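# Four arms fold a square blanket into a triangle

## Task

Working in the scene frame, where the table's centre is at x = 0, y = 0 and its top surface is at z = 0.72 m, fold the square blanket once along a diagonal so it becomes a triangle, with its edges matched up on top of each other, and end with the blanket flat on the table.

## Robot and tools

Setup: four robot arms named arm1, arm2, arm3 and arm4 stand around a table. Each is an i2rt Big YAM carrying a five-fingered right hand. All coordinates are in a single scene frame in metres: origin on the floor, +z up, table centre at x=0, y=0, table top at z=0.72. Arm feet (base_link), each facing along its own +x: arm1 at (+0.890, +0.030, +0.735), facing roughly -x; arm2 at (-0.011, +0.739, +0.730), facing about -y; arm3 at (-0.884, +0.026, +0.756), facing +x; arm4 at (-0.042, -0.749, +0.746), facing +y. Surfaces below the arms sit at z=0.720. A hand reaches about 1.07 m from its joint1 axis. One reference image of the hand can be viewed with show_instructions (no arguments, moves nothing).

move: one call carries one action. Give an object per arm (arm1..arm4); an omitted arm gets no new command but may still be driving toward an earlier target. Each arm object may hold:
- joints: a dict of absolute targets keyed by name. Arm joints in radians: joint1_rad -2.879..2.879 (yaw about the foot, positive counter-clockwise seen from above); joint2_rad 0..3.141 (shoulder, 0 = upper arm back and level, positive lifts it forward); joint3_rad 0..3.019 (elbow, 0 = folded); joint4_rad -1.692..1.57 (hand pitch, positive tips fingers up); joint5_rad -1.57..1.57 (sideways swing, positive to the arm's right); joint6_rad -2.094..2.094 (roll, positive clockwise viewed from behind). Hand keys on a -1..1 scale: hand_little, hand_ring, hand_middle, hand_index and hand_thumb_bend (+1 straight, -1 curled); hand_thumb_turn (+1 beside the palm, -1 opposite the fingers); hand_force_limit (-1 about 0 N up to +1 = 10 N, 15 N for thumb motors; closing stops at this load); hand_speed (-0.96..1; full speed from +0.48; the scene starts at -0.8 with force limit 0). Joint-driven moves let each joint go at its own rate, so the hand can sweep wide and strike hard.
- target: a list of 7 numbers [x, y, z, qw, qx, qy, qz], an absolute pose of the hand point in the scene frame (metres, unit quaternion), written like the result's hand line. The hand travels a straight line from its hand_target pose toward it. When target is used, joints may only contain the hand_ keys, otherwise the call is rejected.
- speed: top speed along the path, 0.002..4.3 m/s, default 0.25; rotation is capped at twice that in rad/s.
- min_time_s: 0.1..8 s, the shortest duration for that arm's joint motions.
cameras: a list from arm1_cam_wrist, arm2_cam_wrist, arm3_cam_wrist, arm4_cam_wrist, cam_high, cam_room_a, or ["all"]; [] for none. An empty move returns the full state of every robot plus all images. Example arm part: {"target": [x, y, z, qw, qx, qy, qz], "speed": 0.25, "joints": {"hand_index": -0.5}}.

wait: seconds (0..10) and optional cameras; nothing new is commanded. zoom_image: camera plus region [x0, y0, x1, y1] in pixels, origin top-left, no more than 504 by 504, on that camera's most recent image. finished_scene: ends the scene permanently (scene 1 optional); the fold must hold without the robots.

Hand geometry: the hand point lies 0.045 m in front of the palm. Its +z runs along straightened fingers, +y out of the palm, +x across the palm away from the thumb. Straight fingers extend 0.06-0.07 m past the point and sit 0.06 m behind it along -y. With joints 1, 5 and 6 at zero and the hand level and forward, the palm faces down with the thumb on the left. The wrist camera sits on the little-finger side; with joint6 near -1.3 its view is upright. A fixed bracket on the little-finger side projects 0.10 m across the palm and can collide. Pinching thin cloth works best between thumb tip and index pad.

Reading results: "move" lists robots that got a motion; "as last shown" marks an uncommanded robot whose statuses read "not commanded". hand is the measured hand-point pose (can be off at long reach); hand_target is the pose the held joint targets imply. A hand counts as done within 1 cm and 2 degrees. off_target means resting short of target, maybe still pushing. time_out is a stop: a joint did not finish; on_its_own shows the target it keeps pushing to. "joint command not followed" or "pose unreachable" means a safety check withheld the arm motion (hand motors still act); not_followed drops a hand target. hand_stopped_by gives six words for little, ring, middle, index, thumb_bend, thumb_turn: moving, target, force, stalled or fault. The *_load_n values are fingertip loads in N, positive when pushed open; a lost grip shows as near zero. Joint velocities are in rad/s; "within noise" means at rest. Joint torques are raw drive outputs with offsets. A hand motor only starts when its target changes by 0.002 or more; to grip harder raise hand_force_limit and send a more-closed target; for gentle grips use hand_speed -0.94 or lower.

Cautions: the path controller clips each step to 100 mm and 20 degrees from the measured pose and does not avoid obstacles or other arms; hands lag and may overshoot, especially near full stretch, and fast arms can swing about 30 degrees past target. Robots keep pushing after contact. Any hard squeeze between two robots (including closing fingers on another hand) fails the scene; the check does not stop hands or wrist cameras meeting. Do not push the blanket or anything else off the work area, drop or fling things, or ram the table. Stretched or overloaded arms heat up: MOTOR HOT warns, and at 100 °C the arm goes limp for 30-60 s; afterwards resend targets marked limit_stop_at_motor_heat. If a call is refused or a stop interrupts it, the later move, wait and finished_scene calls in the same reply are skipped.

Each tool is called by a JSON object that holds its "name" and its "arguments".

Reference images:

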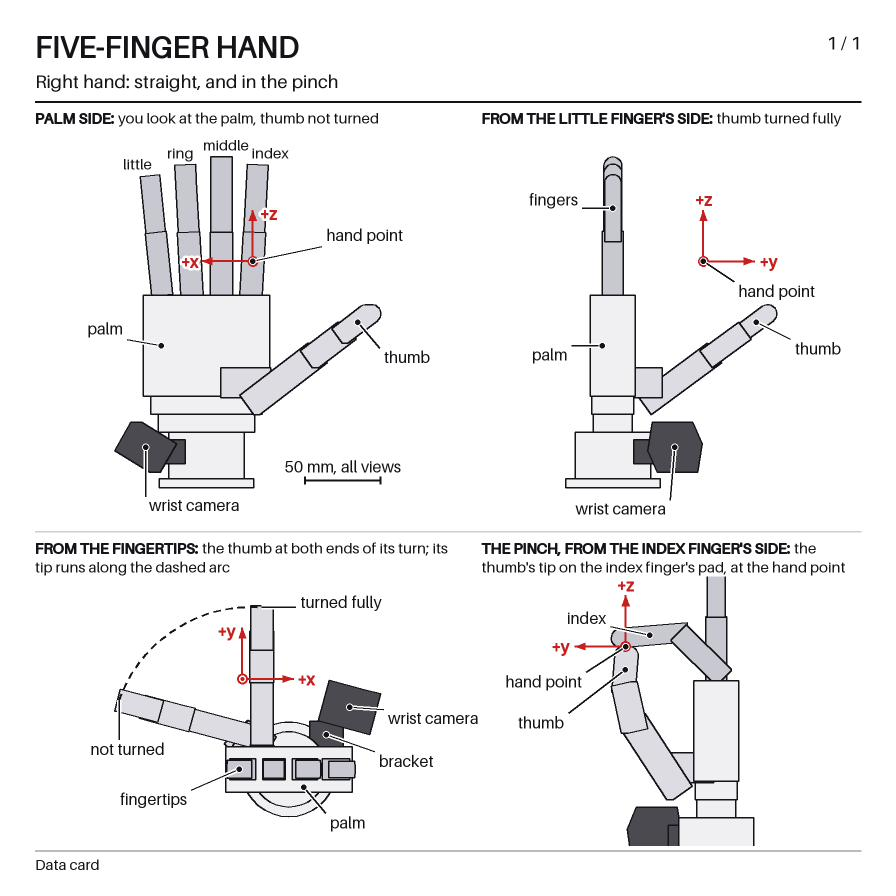

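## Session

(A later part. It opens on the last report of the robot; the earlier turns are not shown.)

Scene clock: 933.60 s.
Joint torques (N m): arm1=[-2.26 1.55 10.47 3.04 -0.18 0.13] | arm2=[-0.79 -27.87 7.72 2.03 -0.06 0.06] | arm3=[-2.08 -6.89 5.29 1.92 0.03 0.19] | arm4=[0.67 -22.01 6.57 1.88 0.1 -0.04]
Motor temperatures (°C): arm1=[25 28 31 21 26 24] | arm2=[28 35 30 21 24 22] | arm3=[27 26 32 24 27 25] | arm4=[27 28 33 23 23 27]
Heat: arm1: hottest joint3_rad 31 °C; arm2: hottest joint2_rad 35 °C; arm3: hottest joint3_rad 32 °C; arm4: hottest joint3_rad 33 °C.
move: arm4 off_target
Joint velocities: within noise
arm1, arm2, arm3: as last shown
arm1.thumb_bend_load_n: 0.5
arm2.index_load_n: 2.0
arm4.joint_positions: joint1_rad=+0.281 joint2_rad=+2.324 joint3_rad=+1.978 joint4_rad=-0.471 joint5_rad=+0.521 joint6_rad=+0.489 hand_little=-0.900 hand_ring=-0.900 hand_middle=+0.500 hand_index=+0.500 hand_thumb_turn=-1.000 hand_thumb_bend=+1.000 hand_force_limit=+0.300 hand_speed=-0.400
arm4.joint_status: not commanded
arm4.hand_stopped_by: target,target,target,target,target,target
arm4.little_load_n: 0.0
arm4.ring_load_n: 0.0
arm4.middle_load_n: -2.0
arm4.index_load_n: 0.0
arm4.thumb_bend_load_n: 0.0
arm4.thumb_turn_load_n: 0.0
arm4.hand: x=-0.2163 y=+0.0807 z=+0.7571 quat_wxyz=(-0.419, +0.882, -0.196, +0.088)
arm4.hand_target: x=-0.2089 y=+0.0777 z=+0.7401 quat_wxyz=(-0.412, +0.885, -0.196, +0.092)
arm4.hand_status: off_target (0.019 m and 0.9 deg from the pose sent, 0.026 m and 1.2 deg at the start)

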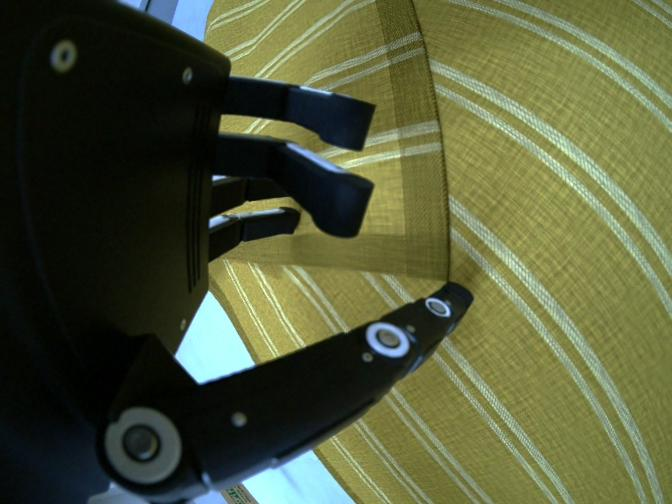

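{"name": "move", "arguments": {"arm4": {"target": [-0.203, 0.106, 0.795, 0.41260, -0.88483, 0.19616, -0.09147], "speed": 0.08}, "cameras": ["arm4_cam_wrist"]}}

{"name": "move", "arguments": {"arm4": {"target": [-0.203, 0.104, 0.740, 0.41260, -0.88483, 0.19616, -0.09147], "speed": 0.05}, "cameras": ["arm4_cam_wrist"]}}

Scene clock: 943.73 s.
Joint torques (N m): arm1=[-2.2 1.55 10.52 2.93 -0.21 0.11] | arm2=[-0.38 -27.63 7.84 2.11 -0.08 0.06] | arm3=[-2.55 -6.65 5.42 1.84 0.06 0.19] | arm4=[0.67 -23 12.21 1.01 0.24 -0.1]
Motor temperatures (°C): arm1=[25 28 31 21 26 24] | arm2=[28 35 30 21 24 22] | arm3=[27 26 31 24 27 25] | arm4=[27 28 32 23 23 27]
Heat: arm1: hottest joint3_rad 31 °C; arm2: hottest joint2_rad 35 °C; arm3: hottest joint3_rad 31 °C; arm4: hottest joint3_rad 32 °C.
move: arm4 off_target
Joint velocities: within noise
arm1, arm2, arm3: as last shown
arm1.middle_load_n: -0.5
arm1.thumb_bend_load_n: 0.0
arm3.thumb_bend_load_n: -0.5
arm4.joint_positions: joint1_rad=+0.264 joint2_rad=+2.355 joint3_rad=+2.102 joint4_rad=-0.607 joint5_rad=+0.507 joint6_rad=+0.479 hand_little=-0.900 hand_ring=-0.900 hand_middle=+0.500 hand_index=+0.500 hand_thumb_turn=-1.000 hand_thumb_bend=+1.000 hand_force_limit=+0.300 hand_speed=-0.400
arm4.joint_status: not commanded
arm4.hand_stopped_by: target,target,target,target,target,target
arm4.little_load_n: 0.0
arm4.ring_load_n: 0.0
arm4.middle_load_n: 0.0
arm4.index_load_n: 0.0
arm4.thumb_bend_load_n: 0.0
arm4.thumb_turn_load_n: 0.0
arm4.hand: x=-0.2057 y=+0.0903 z=+0.7740 quat_wxyz=(-0.399, +0.891, -0.193, +0.097)
arm4.hand_target: x=-0.2027 y=+0.1048 z=+0.7954 quat_wxyz=(-0.413, +0.885, -0.196, +0.091)
arm4.hand_status: off_target (0.026 m and 1.9 deg from the pose sent, 0.047 m and 0.9 deg at the start)

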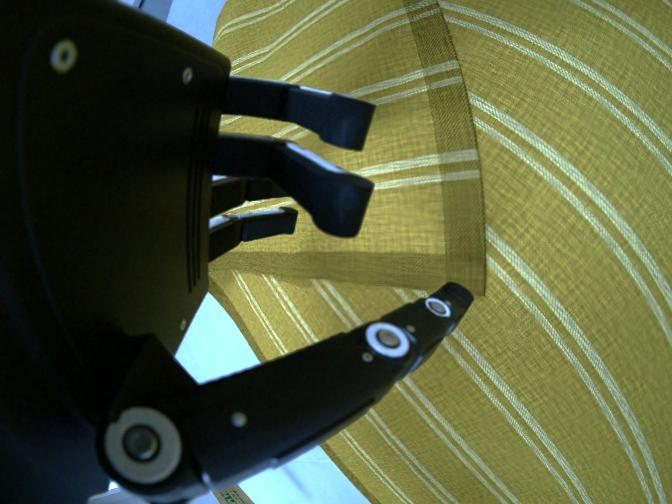

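Scene clock: 945.37 s.
Joint torques (N m): arm1=[-2.32 1.67 10.44 3.03 -0.22 0.13] | arm2=[-0.38 -27.99 7.79 2 -0.08 0.03] | arm3=[-2.02 -6.53 5.19 1.98 0.05 0.17] | arm4=[0.73 -22.3 7.42 2.21 0.21 -0.09]
Motor temperatures (°C): arm1=[25 28 31 21 26 24] | arm2=[28 35 30 21 24 22] | arm3=[27 26 31 24 27 25] | arm4=[27 28 32 23 23 27]
Heat: arm1: hottest joint3_rad 31 °C; arm2: hottest joint2_rad 35 °C; arm3: hottest joint3_rad 31 °C; arm4: hottest joint3_rad 32 °C.
move: arm4 off_target
Joint velocities: within noise
arm1, arm2: as last shown
arm1.middle_load_n: 0.0
arm2.middle_load_n: 4.5
arm3.joint_positions: joint1_rad=-0.097 joint2_rad=+1.552 joint3_rad=+0.993 joint4_rad=-0.995 joint5_rad=+0.006 joint6_rad=-0.243 hand_little=+1.000 hand_ring=+1.000 hand_middle=+0.999 hand_index=+1.000 hand_thumb_turn=-1.000 hand_thumb_bend=+1.000 hand_force_limit=+0.000 hand_speed=-0.400
arm3.joint_status: not commanded
arm3.hand_stopped_by: target,target,target,target,target,target
arm3.little_load_n: 0.0
arm3.ring_load_n: 0.0
arm3.middle_load_n: -4.5
arm3.index_load_n: 0.0
arm3.thumb_bend_load_n: 0.0
arm3.thumb_turn_load_n: 0.5
arm3.hand: x=-0.5450 y=-0.0371 z=+0.7983 quat_wxyz=(-0.008, +0.714, -0.700, +0.012)
arm3.hand_target: x=-0.5495 y=-0.0376 z=+0.7737 quat_wxyz=(+0.000, +0.707, -0.707, +0.000)
arm3.hand_status: not commanded
arm4.joint_positions: joint1_rad=+0.264 joint2_rad=+2.386 joint3_rad=+2.102 joint4_rad=-0.530 joint5_rad=+0.507 joint6_rad=+0.477 hand_little=-0.900 hand_ring=-0.900 hand_middle=+0.500 hand_index=+0.500 hand_thumb_turn=-1.000 hand_thumb_bend=+1.000 hand_force_limit=+0.300 hand_speed=-0.400
arm4.joint_status: not commanded
arm4.hand_stopped_by: target,target,target,target,target,target
arm4.little_load_n: 0.0
arm4.ring_load_n: 0.0
arm4.middle_load_n: -1.0
arm4.index_load_n: 0.0
arm4.thumb_bend_load_n: 0.0
arm4.thumb_turn_load_n: 0.0
arm4.hand: x=-0.2092 y=+0.1038 z=+0.7600 quat_wxyz=(-0.418, +0.883, -0.197, +0.088)
arm4.hand_target: x=-0.2030 y=+0.1034 z=+0.7404 quat_wxyz=(-0.413, +0.885, -0.196, +0.091)
arm4.hand_status: off_target (0.021 m and 0.8 deg from the pose sent, 0.037 m and 1.9 deg at the start)

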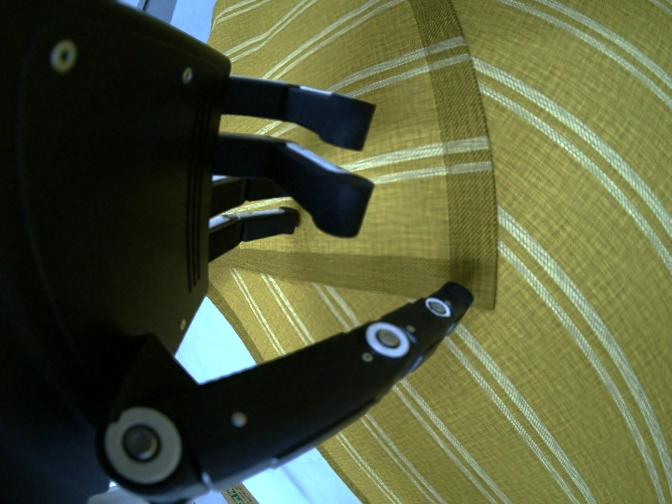

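{"name": "move", "arguments": {"arm4": {"target": [-0.203, 0.102, 0.728, 0.41260, -0.88483, 0.19616, -0.09147], "speed": 0.02, "joints": {"hand_speed": -0.88, "hand_force_limit": 0.3, "hand_thumb_bend": 0.6, "hand_index": 0.3, "hand_middle": 0.3}}, "cameras": ["arm4_cam_wrist"]}}

Scene clock: 953.27 s.
Joint torques (N m): arm1=[-2.49 1.67 10.45 3.06 -0.19 0.13] | arm2=[-0.21 -27.69 7.79 2.03 -0.05 0.05] | arm3=[-2.55 -6.65 5.31 2.02 0.04 0.14] | arm4=[1.03 -22.18 6.61 1.63 0.19 -0.1]
Motor temperatures (°C): arm1=[25 28 31 21 26 24] | arm2=[28 35 30 21 24 22] | arm3=[27 26 31 24 27 25] | arm4=[27 28 32 22 23 27]
Heat: arm1: hottest joint3_rad 31 °C; arm2: hottest joint2_rad 35 °C; arm3: hottest joint3_rad 31 °C; arm4: hottest joint3_rad 32 °C.
move: arm4 off_target
Joint velocities: within noise
arm1, arm2, arm3: as last shown
arm1.ring_load_n: -0.5
arm2.middle_load_n: 5.0
arm2.index_load_n: 2.5
arm3.middle_load_n: -4.0
arm3.thumb_turn_load_n: 0.0
arm4.joint_positions: joint1_rad=+0.259 joint2_rad=+2.386 joint3_rad=+2.089 joint4_rad=-0.488 joint5_rad=+0.508 joint6_rad=+0.477 hand_little=-0.900 hand_ring=-0.900 hand_middle=+0.300 hand_index=+0.300 hand_thumb_turn=-1.000 hand_thumb_bend=+0.600 hand_force_limit=+0.300 hand_speed=-0.880
arm4.joint_status: all done
arm4.hand_stopped_by: target,target,target,target,target,target
arm4.little_load_n: 0.0
arm4.ring_load_n: 0.0
arm4.middle_load_n: 1.5
arm4.index_load_n: 0.0
arm4.thumb_bend_load_n: 0.0
arm4.thumb_turn_load_n: 0.0
arm4.hand: x=-0.2057 y=+0.1098 z=+0.7604 quat_wxyz=(-0.430, +0.876, -0.202, +0.083)
arm4.hand_target: x=-0.2029 y=+0.1013 z=+0.7287 quat_wxyz=(-0.413, +0.885, -0.196, +0.091)
arm4.hand_status: off_target (0.033 m and 2.5 deg from the pose sent, 0.033 m and 0.8 deg at the start)

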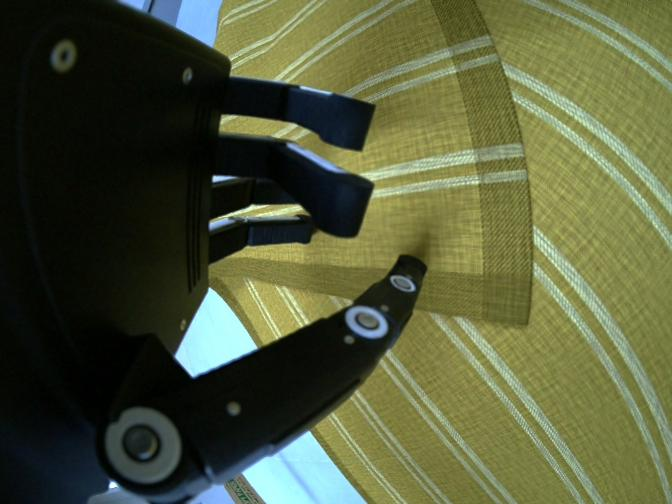

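{"name": "move", "arguments": {"arm4": {"target": [-0.208, 0.100, 0.79, 0.48815, -0.84549, 0.18744, -0.10822], "speed": 0.08, "joints": {"hand_speed": -0.4, "hand_index": 0.3, "hand_middle": 0.3, "hand_thumb_bend": 1.0}}, "cameras": []}}

{"name": "move", "arguments": {"arm4": {"target": [-0.208, 0.098, 0.745, 0.48815, -0.84549, 0.18744, -0.10822], "speed": 0.05}, "cameras": ["arm4_cam_wrist"]}}

Scene clock: 972.73 s.
Joint torques (N m): arm1=[-2.08 2.08 10.54 3 -0.17 0.12] | arm2=[-0.44 -27.58 7.73 2.02 -0.09 0.05] | arm3=[-1.96 -6.59 5.34 1.78 0.08 0.18] | arm4=[1.79 -26.17 7.32 2.37 0.53 -0.08]
Motor temperatures (°C): arm1=[25 28 31 21 26 24] | arm2=[28 35 30 21 24 22] | arm3=[27 26 31 24 27 25] | arm4=[27 27 32 22 23 27]
Heat: arm1: hottest joint3_rad 31 °C; arm2: hottest joint2_rad 35 °C; arm3: hottest joint3_rad 31 °C; arm4: hottest joint3_rad 32 °C.
move: arm4 off_target
Joint velocities: within noise
arm1, arm2, arm3: as last shown
arm1.ring_load_n: 0.0
arm2.index_load_n: 2.0
arm3.thumb_turn_load_n: 0.5
arm4.joint_positions: joint1_rad=+0.279 joint2_rad=+2.323 joint3_rad=+1.931 joint4_rad=-0.308 joint5_rad=+0.598 joint6_rad=+0.408 hand_little=-0.900 hand_ring=-0.900 hand_middle=+0.300 hand_index=+0.300 hand_thumb_turn=-1.000 hand_thumb_bend=+1.000 hand_force_limit=+0.300 hand_speed=-0.400
arm4.joint_status: all done
arm4.hand_stopped_by: target,target,target,target,target,target
arm4.little_load_n: 0.0
arm4.ring_load_n: 0.0
arm4.middle_load_n: 0.0
arm4.index_load_n: 0.0
arm4.thumb_bend_load_n: 0.0
arm4.thumb_turn_load_n: 0.0
arm4.hand: x=-0.1998 y=+0.0962 z=+0.7619 quat_wxyz=(-0.469, +0.855, -0.189, +0.116)
arm4.hand_target: x=-0.2078 y=+0.0999 z=+0.7900 quat_wxyz=(-0.488, +0.846, -0.188, +0.108)
arm4.hand_status: off_target (0.029 m and 2.6 deg from the pose sent, 0.031 m and 8.3 deg at the start)

Scene clock: 974.13 s.
Joint torques (N m): arm1=[-2.14 1.49 10.44 2.99 -0.19 0.12] | arm2=[-0.5 -27.69 7.75 2.06 -0.07 0.06] | arm3=[-2.32 -6.42 5.38 2 0.03 0.15] | arm4=[1.67 -22.3 6.78 2.29 0.43 -0.09]
Motor temperatures (°C): arm1=[25 28 31 21 26 24] | arm2=[28 36 30 21 24 22] | arm3=[27 26 31 24 27 25] | arm4=[27 27 32 22 23 27]
Heat: arm1: hottest joint3_rad 31 °C; arm2: hottest joint2_rad 36 °C; arm3: hottest joint3_rad 31 °C; arm4: hottest joint3_rad 32 °C.
move: arm4 off_target
Joint velocities: within noise
arm1.joint_positions: joint1_rad=-0.225 joint2_rad=+0.645 joint3_rad=+1.432 joint4_rad=-1.154 joint5_rad=-0.283 joint6_rad=-1.069 hand_little=+1.000 hand_ring=+1.000 hand_middle=+1.000 hand_index=+1.000 hand_thumb_turn=+1.000 hand_thumb_bend=+1.000 hand_force_limit=+0.000 hand_speed=-0.800
arm1.joint_status: not commanded
arm1.hand_stopped_by: target,target,target,target,target,target
arm1.little_load_n: 0.0
arm1.ring_load_n: 0.0
arm1.middle_load_n: 0.0
arm1.index_load_n: 0.0
arm1.thumb_bend_load_n: 0.0
arm1.thumb_turn_load_n: 0.0
arm1.hand: x=+0.6381 y=+0.0969 z=+1.2699 quat_wxyz=(-0.551, +0.255, +0.778, -0.164)
arm1.hand_target: x=+0.6396 y=+0.0964 z=+1.2821 quat_wxyz=(-0.562, +0.251, +0.771, -0.163)
arm1.hand_status: not commanded
arm2, arm3: as last shown
arm2.index_load_n: 2.5
arm2.hand_target: x=+0.5575 y=+0.0765 z=+0.7421 quat_wxyz=(-0.179, +0.384, -0.821, +0.383)
arm3.index_load_n: 0.5
arm3.thumb_turn_load_n: 0.0
arm4.joint_positions: joint1_rad=+0.280 joint2_rad=+2.323 joint3_rad=+1.898 joint4_rad=-0.220 joint5_rad=+0.600 joint6_rad=+0.403 hand_little=-0.900 hand_ring=-0.900 hand_middle=+0.300 hand_index=+0.300 hand_thumb_turn=-1.000 hand_thumb_bend=+1.000 hand_force_limit=+0.300 hand_speed=-0.400
arm4.joint_status: not commanded
arm4.hand_stopped_by: target,target,target,target,target,target
arm4.little_load_n: 0.0
arm4.ring_load_n: 0.0
arm4.middle_load_n: 0.0
arm4.index_load_n: 0.0
arm4.thumb_bend_load_n: 0.5
arm4.thumb_turn_load_n: -1.5
arm4.hand: x=-0.2016 y=+0.1014 z=+0.7601 quat_wxyz=(-0.490, +0.843, -0.193, +0.107)
arm4.hand_target: x=-0.2077 y=+0.0977 z=+0.7452 quat_wxyz=(-0.488, +0.846, -0.188, +0.108)
arm4.hand_status: off_target (0.017 m and 0.7 deg from the pose sent, 0.019 m and 2.6 deg at the start)

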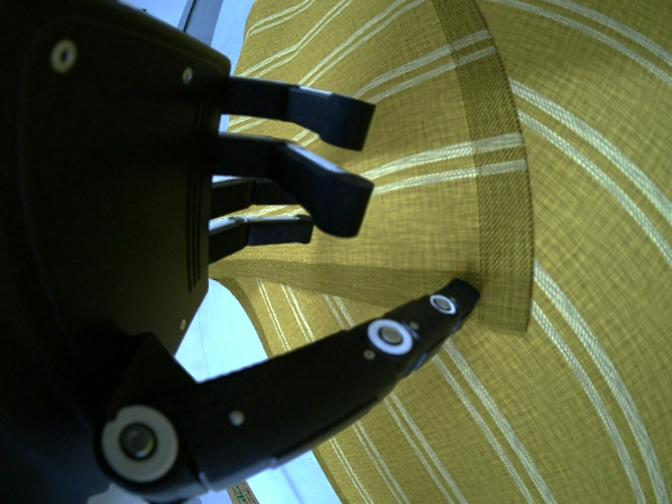

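{"name": "move", "arguments": {"arm4": {"target": [-0.208, 0.098, 0.735, 0.48815, -0.84549, 0.18744, -0.10822], "speed": 0.02, "joints": {"hand_speed": -0.88, "hand_force_limit": 0.3, "hand_thumb_bend": 0.55}}, "cameras": ["arm4_cam_wrist"]}}

Scene clock: 983.70 s.
Joint torques (N m): arm1=[-2.43 1.61 10.41 2.95 -0.2 0.13] | arm2=[-0.26 -27.87 7.83 2.09 -0.08 0.05] | arm3=[-1.96 -6.48 5.45 1.84 0.07 0.21] | arm4=[1.61 -21.25 6.97 2.35 0.39 -0.06]
Motor temperatures (°C): arm1=[25 28 31 21 26 24] | arm2=[28 36 30 21 24 22] | arm3=[27 26 31 24 27 25] | arm4=[27 28 32 22 23 27]
Heat: arm1: hottest joint3_rad 31 °C; arm2: hottest joint2_rad 36 °C; arm3: hottest joint3_rad 31 °C; arm4: hottest joint3_rad 32 °C.
move: arm4 off_target
Joint velocities: within noise
arm1, arm2, arm3: as last shown
arm2.index_load_n: 2.0
arm3.index_load_n: 0.0
arm4.joint_positions: joint1_rad=+0.284 joint2_rad=+2.328 joint3_rad=+1.891 joint4_rad=-0.199 joint5_rad=+0.600 joint6_rad=+0.401 hand_little=-0.900 hand_ring=-0.900 hand_middle=+0.300 hand_index=+0.300 hand_thumb_turn=-1.000 hand_thumb_bend=+0.550 hand_force_limit=+0.300 hand_speed=-0.880
arm4.joint_status: all done
arm4.hand_stopped_by: target,target,target,target,target,target
arm4.little_load_n: 0.0
arm4.ring_load_n: 0.0
arm4.middle_load_n: 0.0
arm4.index_load_n: 0.0
arm4.thumb_bend_load_n: 0.0
arm4.thumb_turn_load_n: 0.0
arm4.hand: x=-0.2050 y=+0.1017 z=+0.7555 quat_wxyz=(-0.494, +0.842, -0.192, +0.105)
arm4.hand_target: x=-0.2077 y=+0.0975 z=+0.7352 quat_wxyz=(-0.488, +0.846, -0.188, +0.108)
arm4.hand_status: off_target (0.021 m and 1.0 deg from the pose sent, 0.026 m and 0.7 deg at the start)

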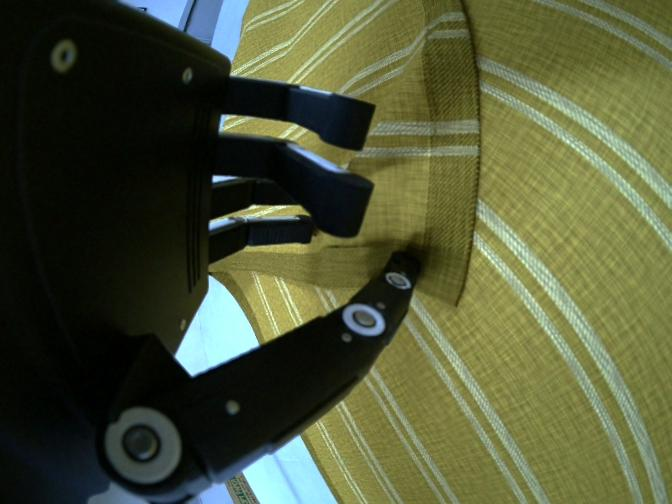

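{"name": "move", "arguments": {"arm4": {"target": [-0.208, 0.096, 0.725, 0.48815, -0.84549, 0.18744, -0.10822], "speed": 0.02, "joints": {"hand_thumb_bend": 0.3, "hand_index": 0.15, "hand_middle": 0.15}}, "cameras": ["arm4_cam_wrist"]}}

Scene clock: 989.90 s.
Joint torques (N m): arm1=[-2.26 1.55 10.5 3 -0.2 0.11] | arm2=[-0.62 -27.93 7.72 1.92 -0.07 0.06] | arm3=[-1.9 -6.65 5.41 1.84 0.04 0.16] | arm4=[2.02 -21.13 6.53 1.88 0.27 -0.03]
Motor temperatures (°C): arm1=[25 28 31 21 26 24] | arm2=[28 36 30 21 24 22] | arm3=[27 26 31 23 27 25] | arm4=[27 28 32 22 23 27]
Heat: arm1: hottest joint3_rad 31 °C; arm2: hottest joint2_rad 36 °C; arm3: hottest joint3_rad 31 °C; arm4: hottest joint3_rad 32 °C.
move: arm4 off_target
Joint velocities: within noise
arm1, arm3: as last shown
arm2.joint_positions: joint1_rad=+0.751 joint2_rad=+2.380 joint3_rad=+2.134 joint4_rad=-0.457 joint5_rad=-0.167 joint6_rad=-0.169 hand_little=-0.900 hand_ring=-0.900 hand_middle=-0.149 hand_index=-0.150 hand_thumb_turn=-1.000 hand_thumb_bend=+0.022 hand_force_limit=+0.300 hand_speed=-0.880
arm2.joint_status: not commanded
arm2.hand_stopped_by: target,target,target,target,force,target
arm2.little_load_n: 0.0
arm2.ring_load_n: 0.0
arm2.middle_load_n: 5.0
arm2.index_load_n: 2.0
arm2.thumb_bend_load_n: 7.0
arm2.thumb_turn_load_n: -0.5
arm2.hand: x=+0.5494 y=+0.0691 z=+0.7605 quat_wxyz=(-0.175, +0.385, -0.818, +0.389)
arm2.hand_target: x=+0.5575 y=+0.0765 z=+0.7421 quat_wxyz=(-0.179, +0.384, -0.821, +0.383)
arm2.hand_status: not commanded
arm3.ring_load_n: -0.5
arm4.joint_positions: joint1_rad=+0.284 joint2_rad=+2.329 joint3_rad=+1.881 joint4_rad=-0.169 joint5_rad=+0.605 joint6_rad=+0.401 hand_little=-0.900 hand_ring=-0.900 hand_middle=+0.150 hand_index=+0.150 hand_thumb_turn=-1.000 hand_thumb_bend=+0.300 hand_force_limit=+0.300 hand_speed=-0.880
arm4.joint_status: all done
arm4.hand_stopped_by: target,target,target,target,target,target
arm4.little_load_n: 0.0
arm4.ring_load_n: 0.0
arm4.middle_load_n: 1.5
arm4.index_load_n: 0.0
arm4.thumb_bend_load_n: 0.5
arm4.thumb_turn_load_n: 0.0
arm4.hand: x=-0.2048 y=+0.1039 z=+0.7557 quat_wxyz=(-0.502, +0.836, -0.195, +0.103)
arm4.hand_target: x=-0.2076 y=+0.0952 z=+0.7254 quat_wxyz=(-0.488, +0.845, -0.188, +0.108)
arm4.hand_status: off_target (0.032 m and 2.1 deg from the pose sent, 0.031 m and 1.0 deg at the start)

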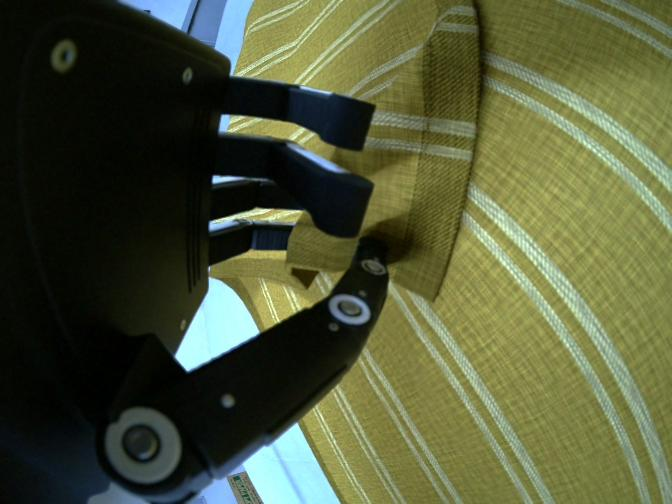

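Works well: a ridge is forming. Continue closing.

{"name": "move", "arguments": {"arm4": {"target": [-0.208, 0.094, 0.715, 0.48815, -0.84549, 0.18744, -0.10822], "speed": 0.02, "joints": {"hand_thumb_bend": 0.1, "hand_index": 0.0, "hand_middle": 0.0}}, "cameras": ["arm4_cam_wrist"]}}

{"name": "move", "arguments": {"arm4": {"target": [-0.208, 0.094, 0.710, 0.48815, -0.84549, 0.18744, -0.10822], "speed": 0.02, "joints": {"hand_thumb_bend": -0.3, "hand_index": -0.15, "hand_middle": -0.15}}, "cameras": ["arm4_cam_wrist", "cam_high"]}}

Scene clock: 996.43 s.
Joint torques (N m): arm1=[-2.08 1.67 10.44 2.99 -0.2 0.13] | arm2=[-0.38 -27.93 7.65 1.96 -0.07 0.06] | arm3=[-2.32 -6.01 5.33 1.91 0.05 0.21] | arm4=[2.02 -20.6 6.08 1.84 0.13 -0.03]
Motor temperatures (°C): arm1=[25 28 31 21 26 24] | arm2=[28 36 30 21 24 22] | arm3=[27 26 31 23 27 25] | arm4=[27 28 32 22 23 27]
Heat: arm1: hottest joint3_rad 31 °C; arm2: hottest joint2_rad 36 °C; arm3: hottest joint3_rad 31 °C; arm4: hottest joint3_rad 32 °C.
move: arm4 off_target
Joint velocities: within noise
arm1, arm2, arm3: as last shown
arm2.middle_load_n: 4.5
arm2.index_load_n: 2.5
arm2.thumb_bend_load_n: 6.5
arm2.thumb_turn_load_n: 0.0
arm3.ring_load_n: 0.0
arm4.joint_positions: joint1_rad=+0.284 joint2_rad=+2.329 joint3_rad=+1.871 joint4_rad=-0.143 joint5_rad=+0.607 joint6_rad=+0.401 hand_little=-0.900 hand_ring=-0.900 hand_middle=+0.000 hand_index=+0.000 hand_thumb_turn=-1.000 hand_thumb_bend=+0.100 hand_force_limit=+0.300 hand_speed=-0.880
arm4.joint_status: all done
arm4.hand_stopped_by: target,target,target,target,target,target
arm4.little_load_n: 0.0
arm4.ring_load_n: 0.0
arm4.middle_load_n: 2.0
arm4.index_load_n: 0.0
arm4.thumb_bend_load_n: 1.0
arm4.thumb_turn_load_n: 0.0
arm4.hand: x=-0.2045 y=+0.1047 z=+0.7546 quat_wxyz=(-0.507, +0.833, -0.198, +0.101)
arm4.hand_target: x=-0.2075 y=+0.0929 z=+0.7158 quat_wxyz=(-0.488, +0.846, -0.187, +0.108)
arm4.hand_status: off_target (0.041 m and 3.0 deg from the pose sent, 0.042 m and 2.1 deg at the start)

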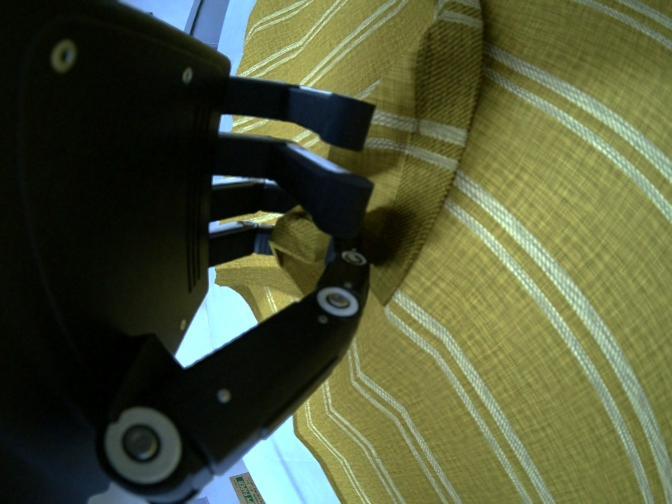

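Scene clock: 998.27 s.
Joint torques (N m): arm1=[-2.14 1.73 10.43 2.99 -0.2 0.13] | arm2=[-0.38 -27.69 7.76 1.99 -0.08 0.05] | arm3=[-1.73 -6.71 5.18 2.02 0.04 0.18] | arm4=[1.61 -20.01 6.17 1.84 0.05 -0.04]
Motor temperatures (°C): arm1=[25 28 31 21 26 24] | arm2=[28 36 30 21 24 22] | arm3=[27 26 31 23 27 25] | arm4=[27 28 32 22 23 27]
Heat: arm1: hottest joint3_rad 31 °C; arm2: hottest joint2_rad 36 °C; arm3: hottest joint3_rad 31 °C; arm4: hottest joint3_rad 32 °C.
move: arm4 off_target
Joint velocities: within noise
arm1, arm2, arm3: as last shown
arm2.middle_load_n: 5.0
arm2.thumb_bend_load_n: 7.0
arm4.joint_positions: joint1_rad=+0.284 joint2_rad=+2.332 joint3_rad=+1.867 joint4_rad=-0.134 joint5_rad=+0.609 joint6_rad=+0.401 hand_little=-0.900 hand_ring=-0.900 hand_middle=-0.142 hand_index=-0.149 hand_thumb_turn=-1.000 hand_thumb_bend=-0.020 hand_force_limit=+0.300 hand_speed=-0.880
arm4.joint_status: hand_thumb_bend off_target (ended at -0.020, target -0.300); the others done
arm4.hand_stopped_by: target,target,force,target,force,target
arm4.little_load_n: 0.5
arm4.ring_load_n: 0.5
arm4.middle_load_n: 6.0
arm4.index_load_n: 5.0
arm4.thumb_bend_load_n: 9.5
arm4.thumb_turn_load_n: 0.0
arm4.hand: x=-0.2042 y=+0.1050 z=+0.7525 quat_wxyz=(-0.509, +0.832, -0.198, +0.101)
arm4.hand_target: x=-0.2073 y=+0.0925 z=+0.7108 quat_wxyz=(-0.488, +0.846, -0.187, +0.108)
arm4.hand_status: off_target (0.044 m and 3.2 deg from the pose sent, 0.046 m and 3.0 deg at the start)

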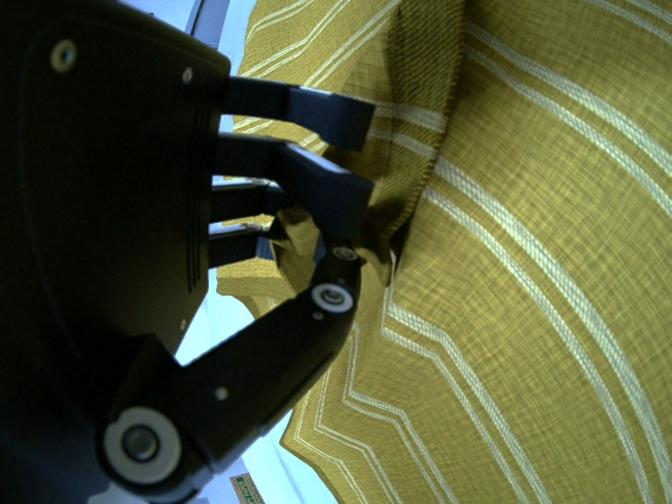

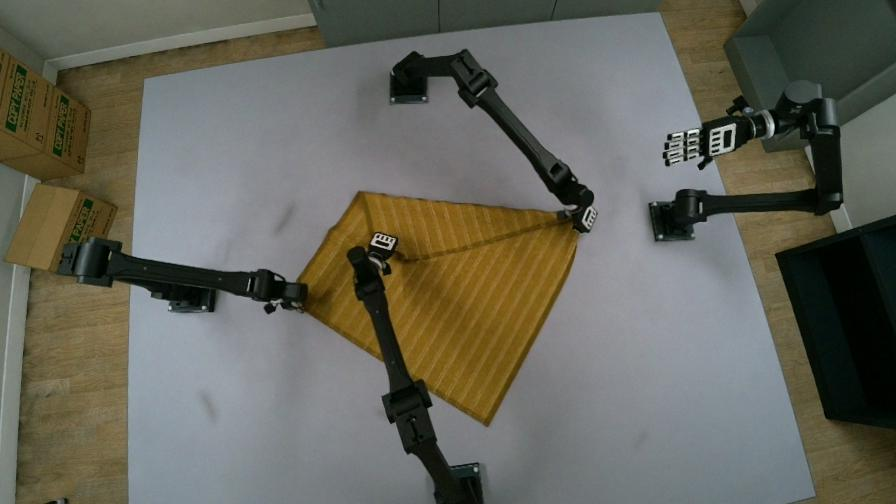

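{"name": "move", "arguments": {"arm4": {"target": [-0.200, 0.11, 0.80, 0.48815, -0.84549, 0.18744, -0.10822], "speed": 0.06}, "cameras": ["arm4_cam_wrist", "cam_high", "cam_room_a"]}}

Scene clock: 1003.97 s.
Joint torques (N m): arm1=[-2.02 1.67 10.44 3.04 -0.19 0.11] | arm2=[-0.26 -27.52 7.77 2.1 -0.07 0.04] | arm3=[-2.08 -6.65 5.34 1.91 0.05 0.21] | arm4=[0.62 -25.41 11.51 1.05 0.2 -0.12]
Motor temperatures (°C): arm1=[25 28 31 21 26 24] | arm2=[28 36 30 21 24 22] | arm3=[27 26 31 23 26 25] | arm4=[27 28 32 22 23 27]
Heat: arm1: hottest joint3_rad 31 °C; arm2: hottest joint2_rad 36 °C; arm3: hottest joint3_rad 31 °C; arm4: hottest joint3_rad 32 °C.
move: arm4 off_target
Joint velocities: within noise
arm1, arm2: as last shown
arm2.index_load_n: 2.0
arm2.thumb_bend_load_n: 7.5
arm3.joint_positions: joint1_rad=-0.097 joint2_rad=+1.552 joint3_rad=+0.993 joint4_rad=-0.995 joint5_rad=+0.006 joint6_rad=-0.243 hand_little=+1.000 hand_ring=+1.000 hand_middle=+0.999 hand_index=+1.000 hand_thumb_turn=-1.000 hand_thumb_bend=+1.000 hand_force_limit=+0.000 hand_speed=-0.400
arm3.joint_status: not commanded
arm3.hand_stopped_by: target,target,target,target,target,target
arm3.little_load_n: 0.0
arm3.ring_load_n: 0.0
arm3.middle_load_n: -4.0
arm3.index_load_n: 0.0
arm3.thumb_bend_load_n: 0.0
arm3.thumb_turn_load_n: 0.0
arm3.hand: x=-0.5450 y=-0.0371 z=+0.7983 quat_wxyz=(-0.008, +0.714, -0.700, +0.012)
arm3.hand_target: x=-0.5495 y=-0.0376 z=+0.7737 quat_wxyz=(+0.000, +0.707, -0.707, +0.000)
arm3.hand_status: not commanded
arm4.joint_positions: joint1_rad=+0.282 joint2_rad=+2.323 joint3_rad=+1.913 joint4_rad=-0.298 joint5_rad=+0.595 joint6_rad=+0.398 hand_little=-0.900 hand_ring=-0.900 hand_middle=-0.142 hand_index=-0.149 hand_thumb_turn=-1.000 hand_thumb_bend=-0.020 hand_force_limit=+0.300 hand_speed=-0.880
arm4.joint_status: not commanded
arm4.hand_stopped_by: target,target,force,target,force,target
arm4.little_load_n: 0.0
arm4.ring_load_n: 0.0
arm4.middle_load_n: 6.0
arm4.index_load_n: 4.5
arm4.thumb_bend_load_n: 9.5
arm4.thumb_turn_load_n: 0.0
arm4.hand: x=-0.2014 y=+0.0913 z=+0.7541 quat_wxyz=(-0.466, +0.858, -0.182, +0.118)
arm4.hand_target: x=-0.1995 y=+0.1081 z=+0.8001 quat_wxyz=(-0.489, +0.845, -0.187, +0.108)
arm4.hand_status: off_target (0.050 m and 3.2 deg from the pose sent, 0.048 m and 3.2 deg at the start)

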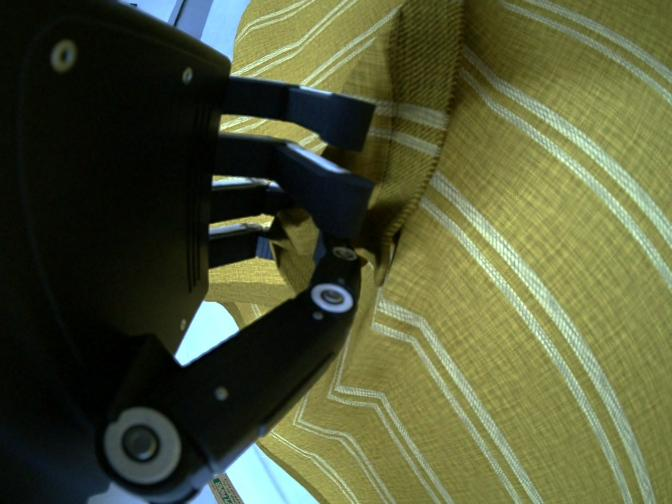

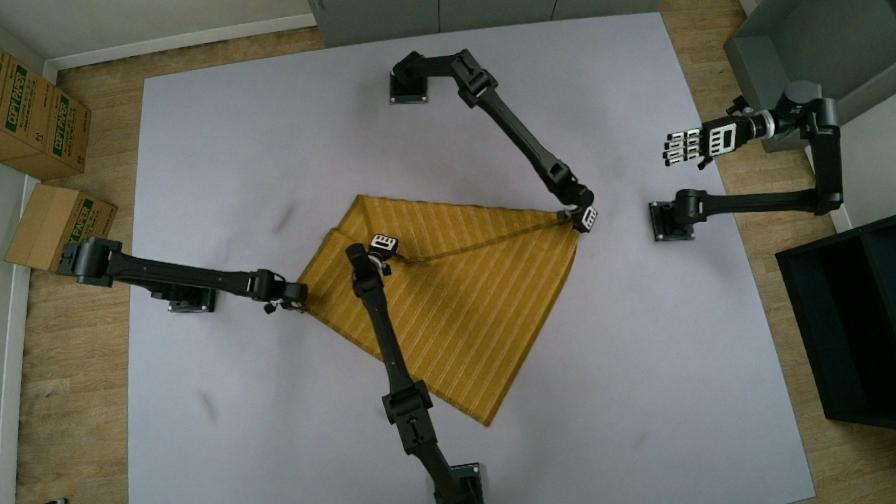

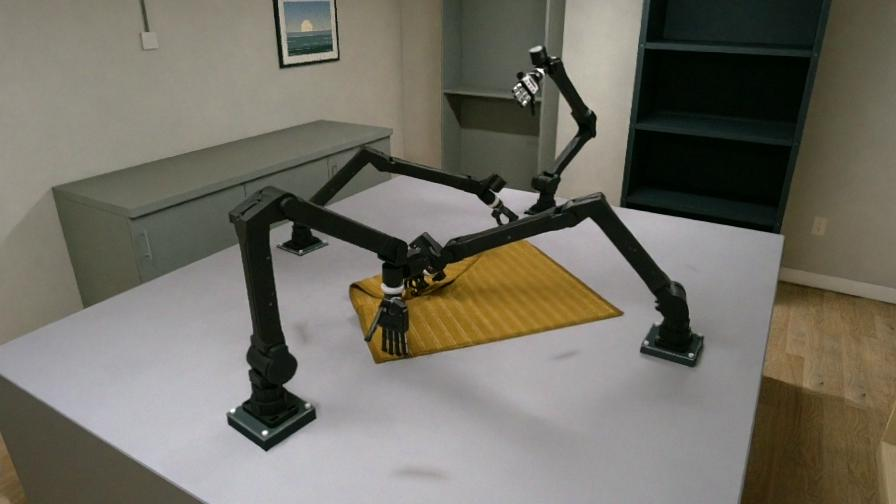

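{"name": "move", "arguments": {"arm4": {"target": [-0.195, 0.11, 0.87, 0.48815, -0.84549, 0.18744, -0.10822], "speed": 0.08}, "cameras": ["arm4_cam_wrist", "cam_high", "cam_room_a"]}}

Scene clock: 1007.93 s.
Joint torques (N m): arm1=[-2.37 1.79 10.5 3.04 -0.18 0.12] | arm2=[-0.56 -27.46 7.75 2.07 -0.07 0.06] | arm3=[-2.2 -7.18 5.35 1.96 0.05 0.21] | arm4=[0.79 -25.05 12.27 1.35 0.17 -0.08]
Motor temperatures (°C): arm1=[25 28 31 21 25 24] | arm2=[28 36 30 21 24 22] | arm3=[27 26 31 23 26 25] | arm4=[27 28 32 22 23 27]
Heat: arm1: hottest joint3_rad 31 °C; arm2: hottest joint2_rad 36 °C; arm3: hottest joint3_rad 31 °C; arm4: hottest joint3_rad 32 °C.
move: arm4 off_target
Joint velocities: within noise
arm1, arm2, arm3: as last shown
arm1.ring_load_n: -0.5
arm2.thumb_bend_load_n: 7.0
arm2.thumb_turn_load_n: 0.5
arm4.joint_positions: joint1_rad=+0.274 joint2_rad=+2.260 joint3_rad=+1.983 joint4_rad=-0.439 joint5_rad=+0.591 joint6_rad=+0.390 hand_little=-0.900 hand_ring=-0.900 hand_middle=-0.142 hand_index=-0.149 hand_thumb_turn=-1.000 hand_thumb_bend=-0.020 hand_force_limit=+0.300 hand_speed=-0.880
arm4.joint_status: not commanded
arm4.hand_stopped_by: target,target,force,target,force,target
arm4.little_load_n: 0.0
arm4.ring_load_n: 0.0
arm4.middle_load_n: 6.5
arm4.index_load_n: 3.5
arm4.thumb_bend_load_n: 9.0
arm4.thumb_turn_load_n: 0.0
arm4.hand: x=-0.1950 y=+0.0922 z=+0.8184 quat_wxyz=(-0.461, +0.860, -0.180, +0.122)
arm4.hand_target: x=-0.1945 y=+0.1075 z=+0.8703 quat_wxyz=(-0.489, +0.845, -0.187, +0.108)
arm4.hand_status: off_target (0.055 m and 4.0 deg from the pose sent, 0.117 m and 3.2 deg at the start)

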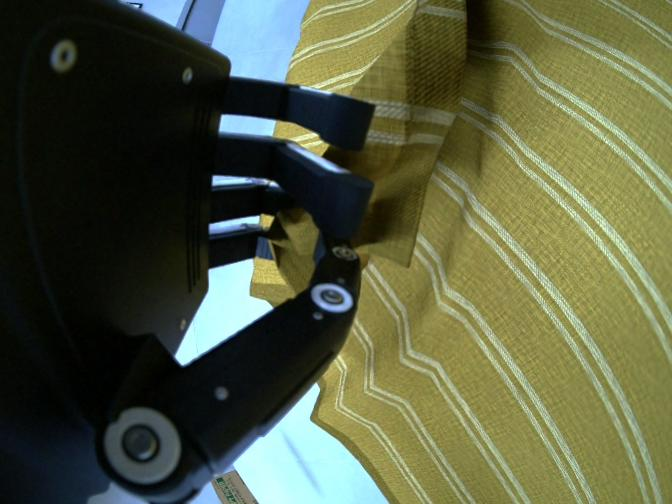

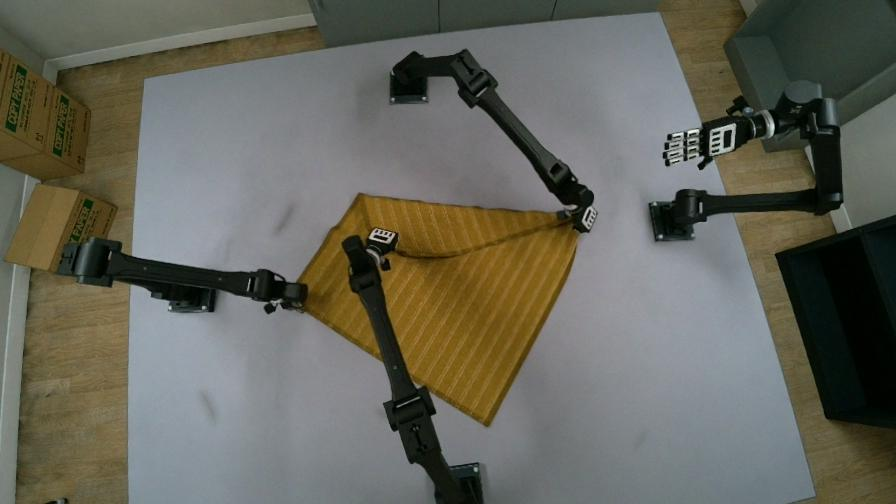

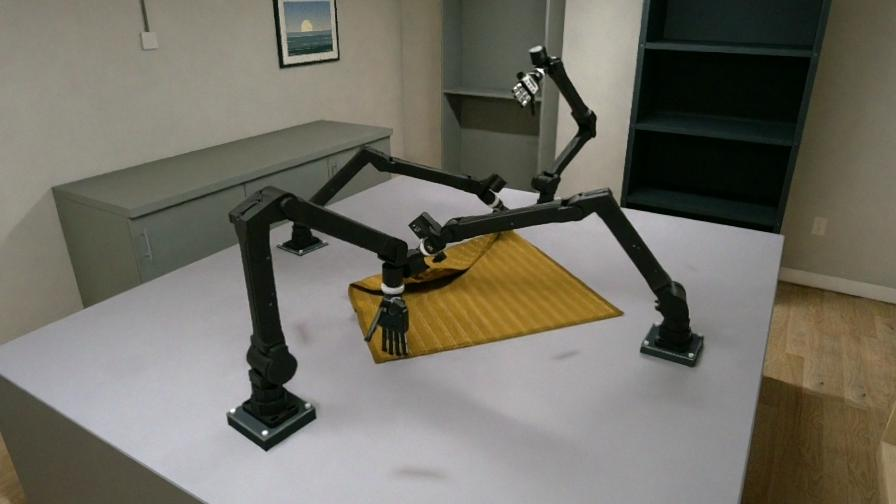

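{"name": "move", "arguments": {"arm4": {"target": [-0.180, 0.09, 0.97, 0.48815, -0.84549, 0.18744, -0.10822], "speed": 0.12}, "cameras": ["arm4_cam_wrist", "cam_high", "cam_room_a"]}}

{"name": "zoom_image", "arguments": {"camera": "cam_room_a", "region": [320, 180, 640, 380]}}

Scene clock: 1013.53 s.
Joint torques (N m): arm1=[-2.14 1.9 10.5 2.92 -0.2 0.12] | arm2=[-0.56 -27.63 7.69 1.99 -0.07 0.06] | arm3=[-1.96 -6.83 5.2 1.91 0.07 0.18] | arm4=[0.73 -23.94 12.86 1.32 0.15 -0.06]
Motor temperatures (°C): arm1=[25 28 31 21 25 24] | arm2=[28 36 30 21 24 22] | arm3=[27 26 30 23 26 25] | arm4=[27 28 33 22 23 27]
Heat: arm1: hottest joint3_rad 31 °C; arm2: hottest joint2_rad 36 °C; arm3: hottest joint3_rad 30 °C; arm4: hottest joint3_rad 33 °C.
move: arm4 off_target
Joint velocities: within noise
arm1, arm2, arm3: as last shown
arm1.ring_load_n: 0.0
arm1.thumb_turn_load_n: -0.5
arm2.thumb_bend_load_n: 7.5
arm2.thumb_turn_load_n: 0.0
arm4.joint_positions: joint1_rad=+0.260 joint2_rad=+2.148 joint3_rad=+2.054 joint4_rad=-0.618 joint5_rad=+0.581 joint6_rad=+0.379 hand_little=-0.900 hand_ring=-0.900 hand_middle=-0.142 hand_index=-0.149 hand_thumb_turn=-1.000 hand_thumb_bend=-0.020 hand_force_limit=+0.300 hand_speed=-0.880
arm4.joint_status: not commanded
arm4.hand_stopped_by: target,target,force,target,force,target
arm4.little_load_n: 0.0
arm4.ring_load_n: 0.0
arm4.middle_load_n: 6.5
arm4.index_load_n: 4.5
arm4.thumb_bend_load_n: 9.0
arm4.thumb_turn_load_n: 0.0
arm4.hand: x=-0.1799 y=+0.0779 z=+0.9179 quat_wxyz=(-0.460, +0.861, -0.180, +0.123)
arm4.hand_target: x=-0.1794 y=+0.0874 z=+0.9701 quat_wxyz=(-0.489, +0.845, -0.187, +0.108)
arm4.hand_status: off_target (0.054 m and 4.2 deg from the pose sent, 0.152 m and 4.0 deg at the start)

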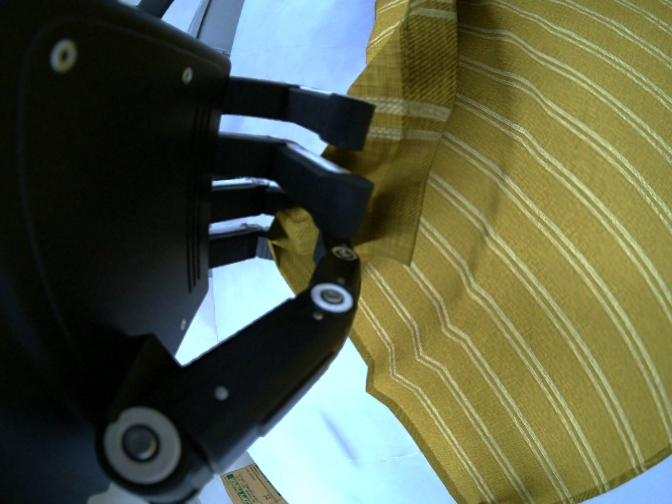

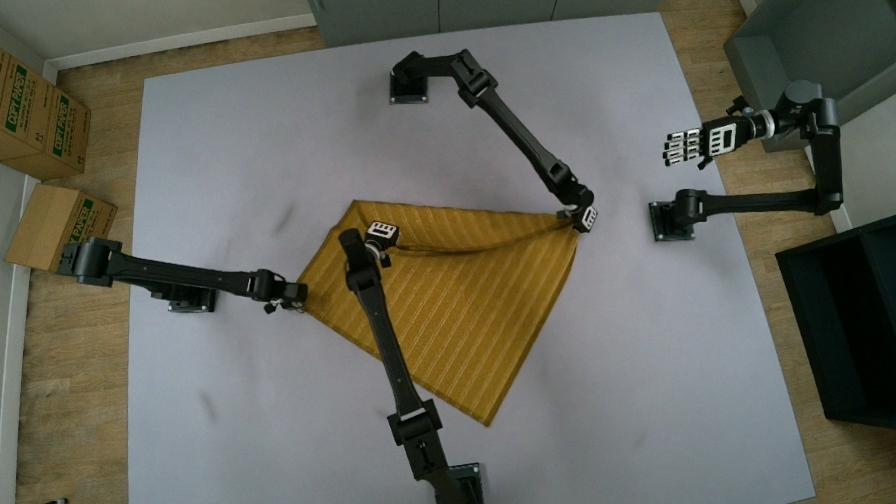

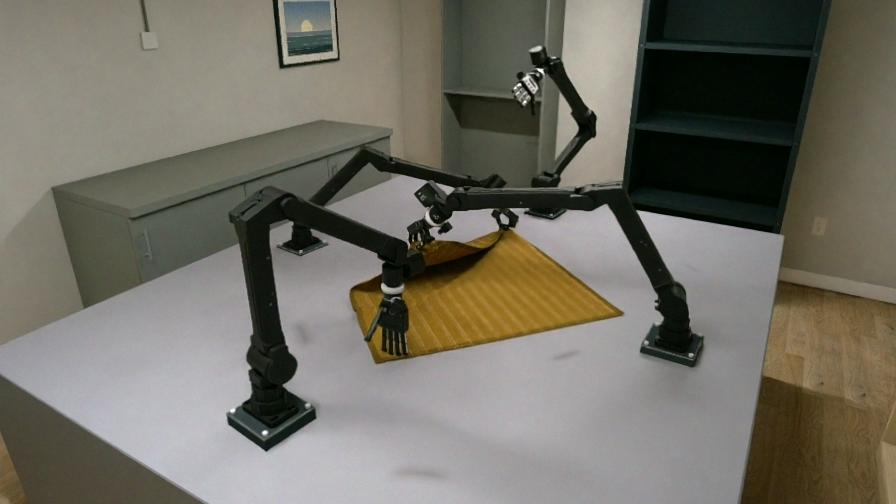

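Scaled by 1.575.

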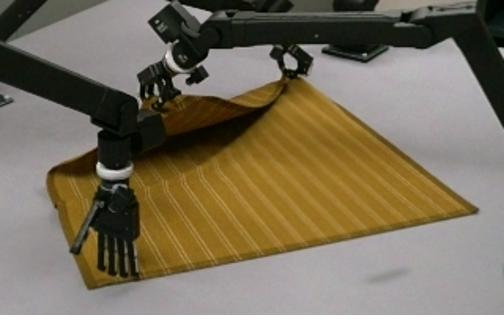

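{"name": "move", "arguments": {"arm4": {"target": [-0.10, 0.07, 1.14, 0.53069, -0.83302, 0.13194, -0.08405], "speed": 0.15}, "cameras": ["cam_high", "cam_room_a"]}}

Scene clock: 1026.73 s.
Joint torques (N m): arm1=[-2.2 1.67 10.51 2.92 -0.2 0.11] | arm2=[-0.62 -27.69 7.73 2.03 -0.08 0.06] | arm3=[-1.96 -6.95 5.34 1.8 0.06 0.17] | arm4=[1.85 -22.53 13.3 1.57 0.07 -0.11]
Motor temperatures (°C): arm1=[25 28 31 21 25 24] | arm2=[28 36 30 21 24 22] | arm3=[27 26 30 23 26 25] | arm4=[27 28 36 22 23 26]
Heat: arm1: hottest joint3_rad 31 °C; arm2: hottest joint2_rad 36 °C; arm3: hottest joint3_rad 30 °C; arm4: hottest joint3_rad 36 °C.
move: arm4 off_target
Joint velocities: within noise
arm1.joint_positions: joint1_rad=-0.225 joint2_rad=+0.645 joint3_rad=+1.432 joint4_rad=-1.154 joint5_rad=-0.283 joint6_rad=-1.069 hand_little=+1.000 hand_ring=+1.000 hand_middle=+1.000 hand_index=+1.000 hand_thumb_turn=+1.000 hand_thumb_bend=+1.000 hand_force_limit=+0.000 hand_speed=-0.800
arm1.joint_status: not commanded
arm1.hand_stopped_by: target,target,target,target,target,target
arm1.little_load_n: 0.0
arm1.ring_load_n: 0.0
arm1.middle_load_n: 0.0
arm1.index_load_n: 0.0
arm1.thumb_bend_load_n: 0.0
arm1.thumb_turn_load_n: 0.0
arm1.hand: x=+0.6381 y=+0.0969 z=+1.2699 quat_wxyz=(-0.551, +0.255, +0.778, -0.164)
arm1.hand_target: x=+0.6396 y=+0.0964 z=+1.2821 quat_wxyz=(-0.562, +0.251, +0.771, -0.163)
arm1.hand_status: not commanded
arm2, arm3: as last shown
arm2.thumb_bend_load_n: 7.0
arm3.middle_load_n: -4.5
arm4.joint_positions: joint1_rad=+0.136 joint2_rad=+2.014 joint3_rad=+2.226 joint4_rad=-0.766 joint5_rad=+0.396 joint6_rad=+0.191 hand_little=-0.900 hand_ring=-0.900 hand_middle=-0.142 hand_index=-0.149 hand_thumb_turn=-1.000 hand_thumb_bend=-0.020 hand_force_limit=+0.300 hand_speed=-0.880
arm4.joint_status: not commanded
arm4.hand_stopped_by: target,target,force,target,force,target
arm4.little_load_n: 0.0
arm4.ring_load_n: 0.0
arm4.middle_load_n: 6.5
arm4.index_load_n: 4.0
arm4.thumb_bend_load_n: 9.0
arm4.thumb_turn_load_n: 0.0
arm4.hand: x=-0.1009 y=+0.0685 z=+1.0857 quat_wxyz=(-0.499, +0.852, -0.128, +0.093)
arm4.hand_target: x=-0.0997 y=+0.0672 z=+1.1393 quat_wxyz=(-0.531, +0.833, -0.132, +0.084)
arm4.hand_status: off_target (0.054 m and 4.4 deg from the pose sent, 0.236 m and 11.2 deg at the start)

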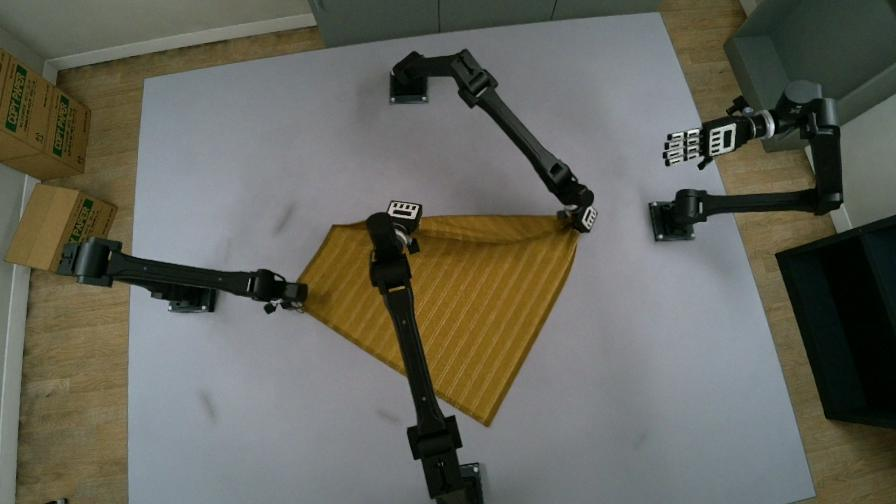

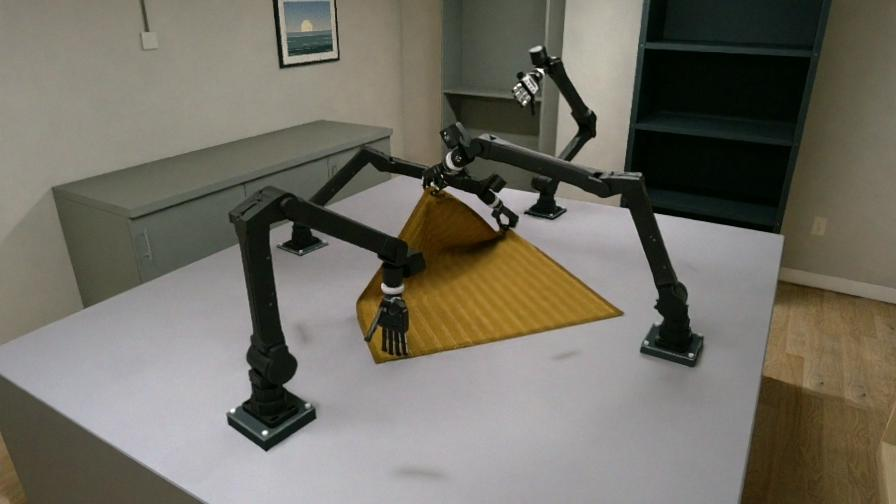

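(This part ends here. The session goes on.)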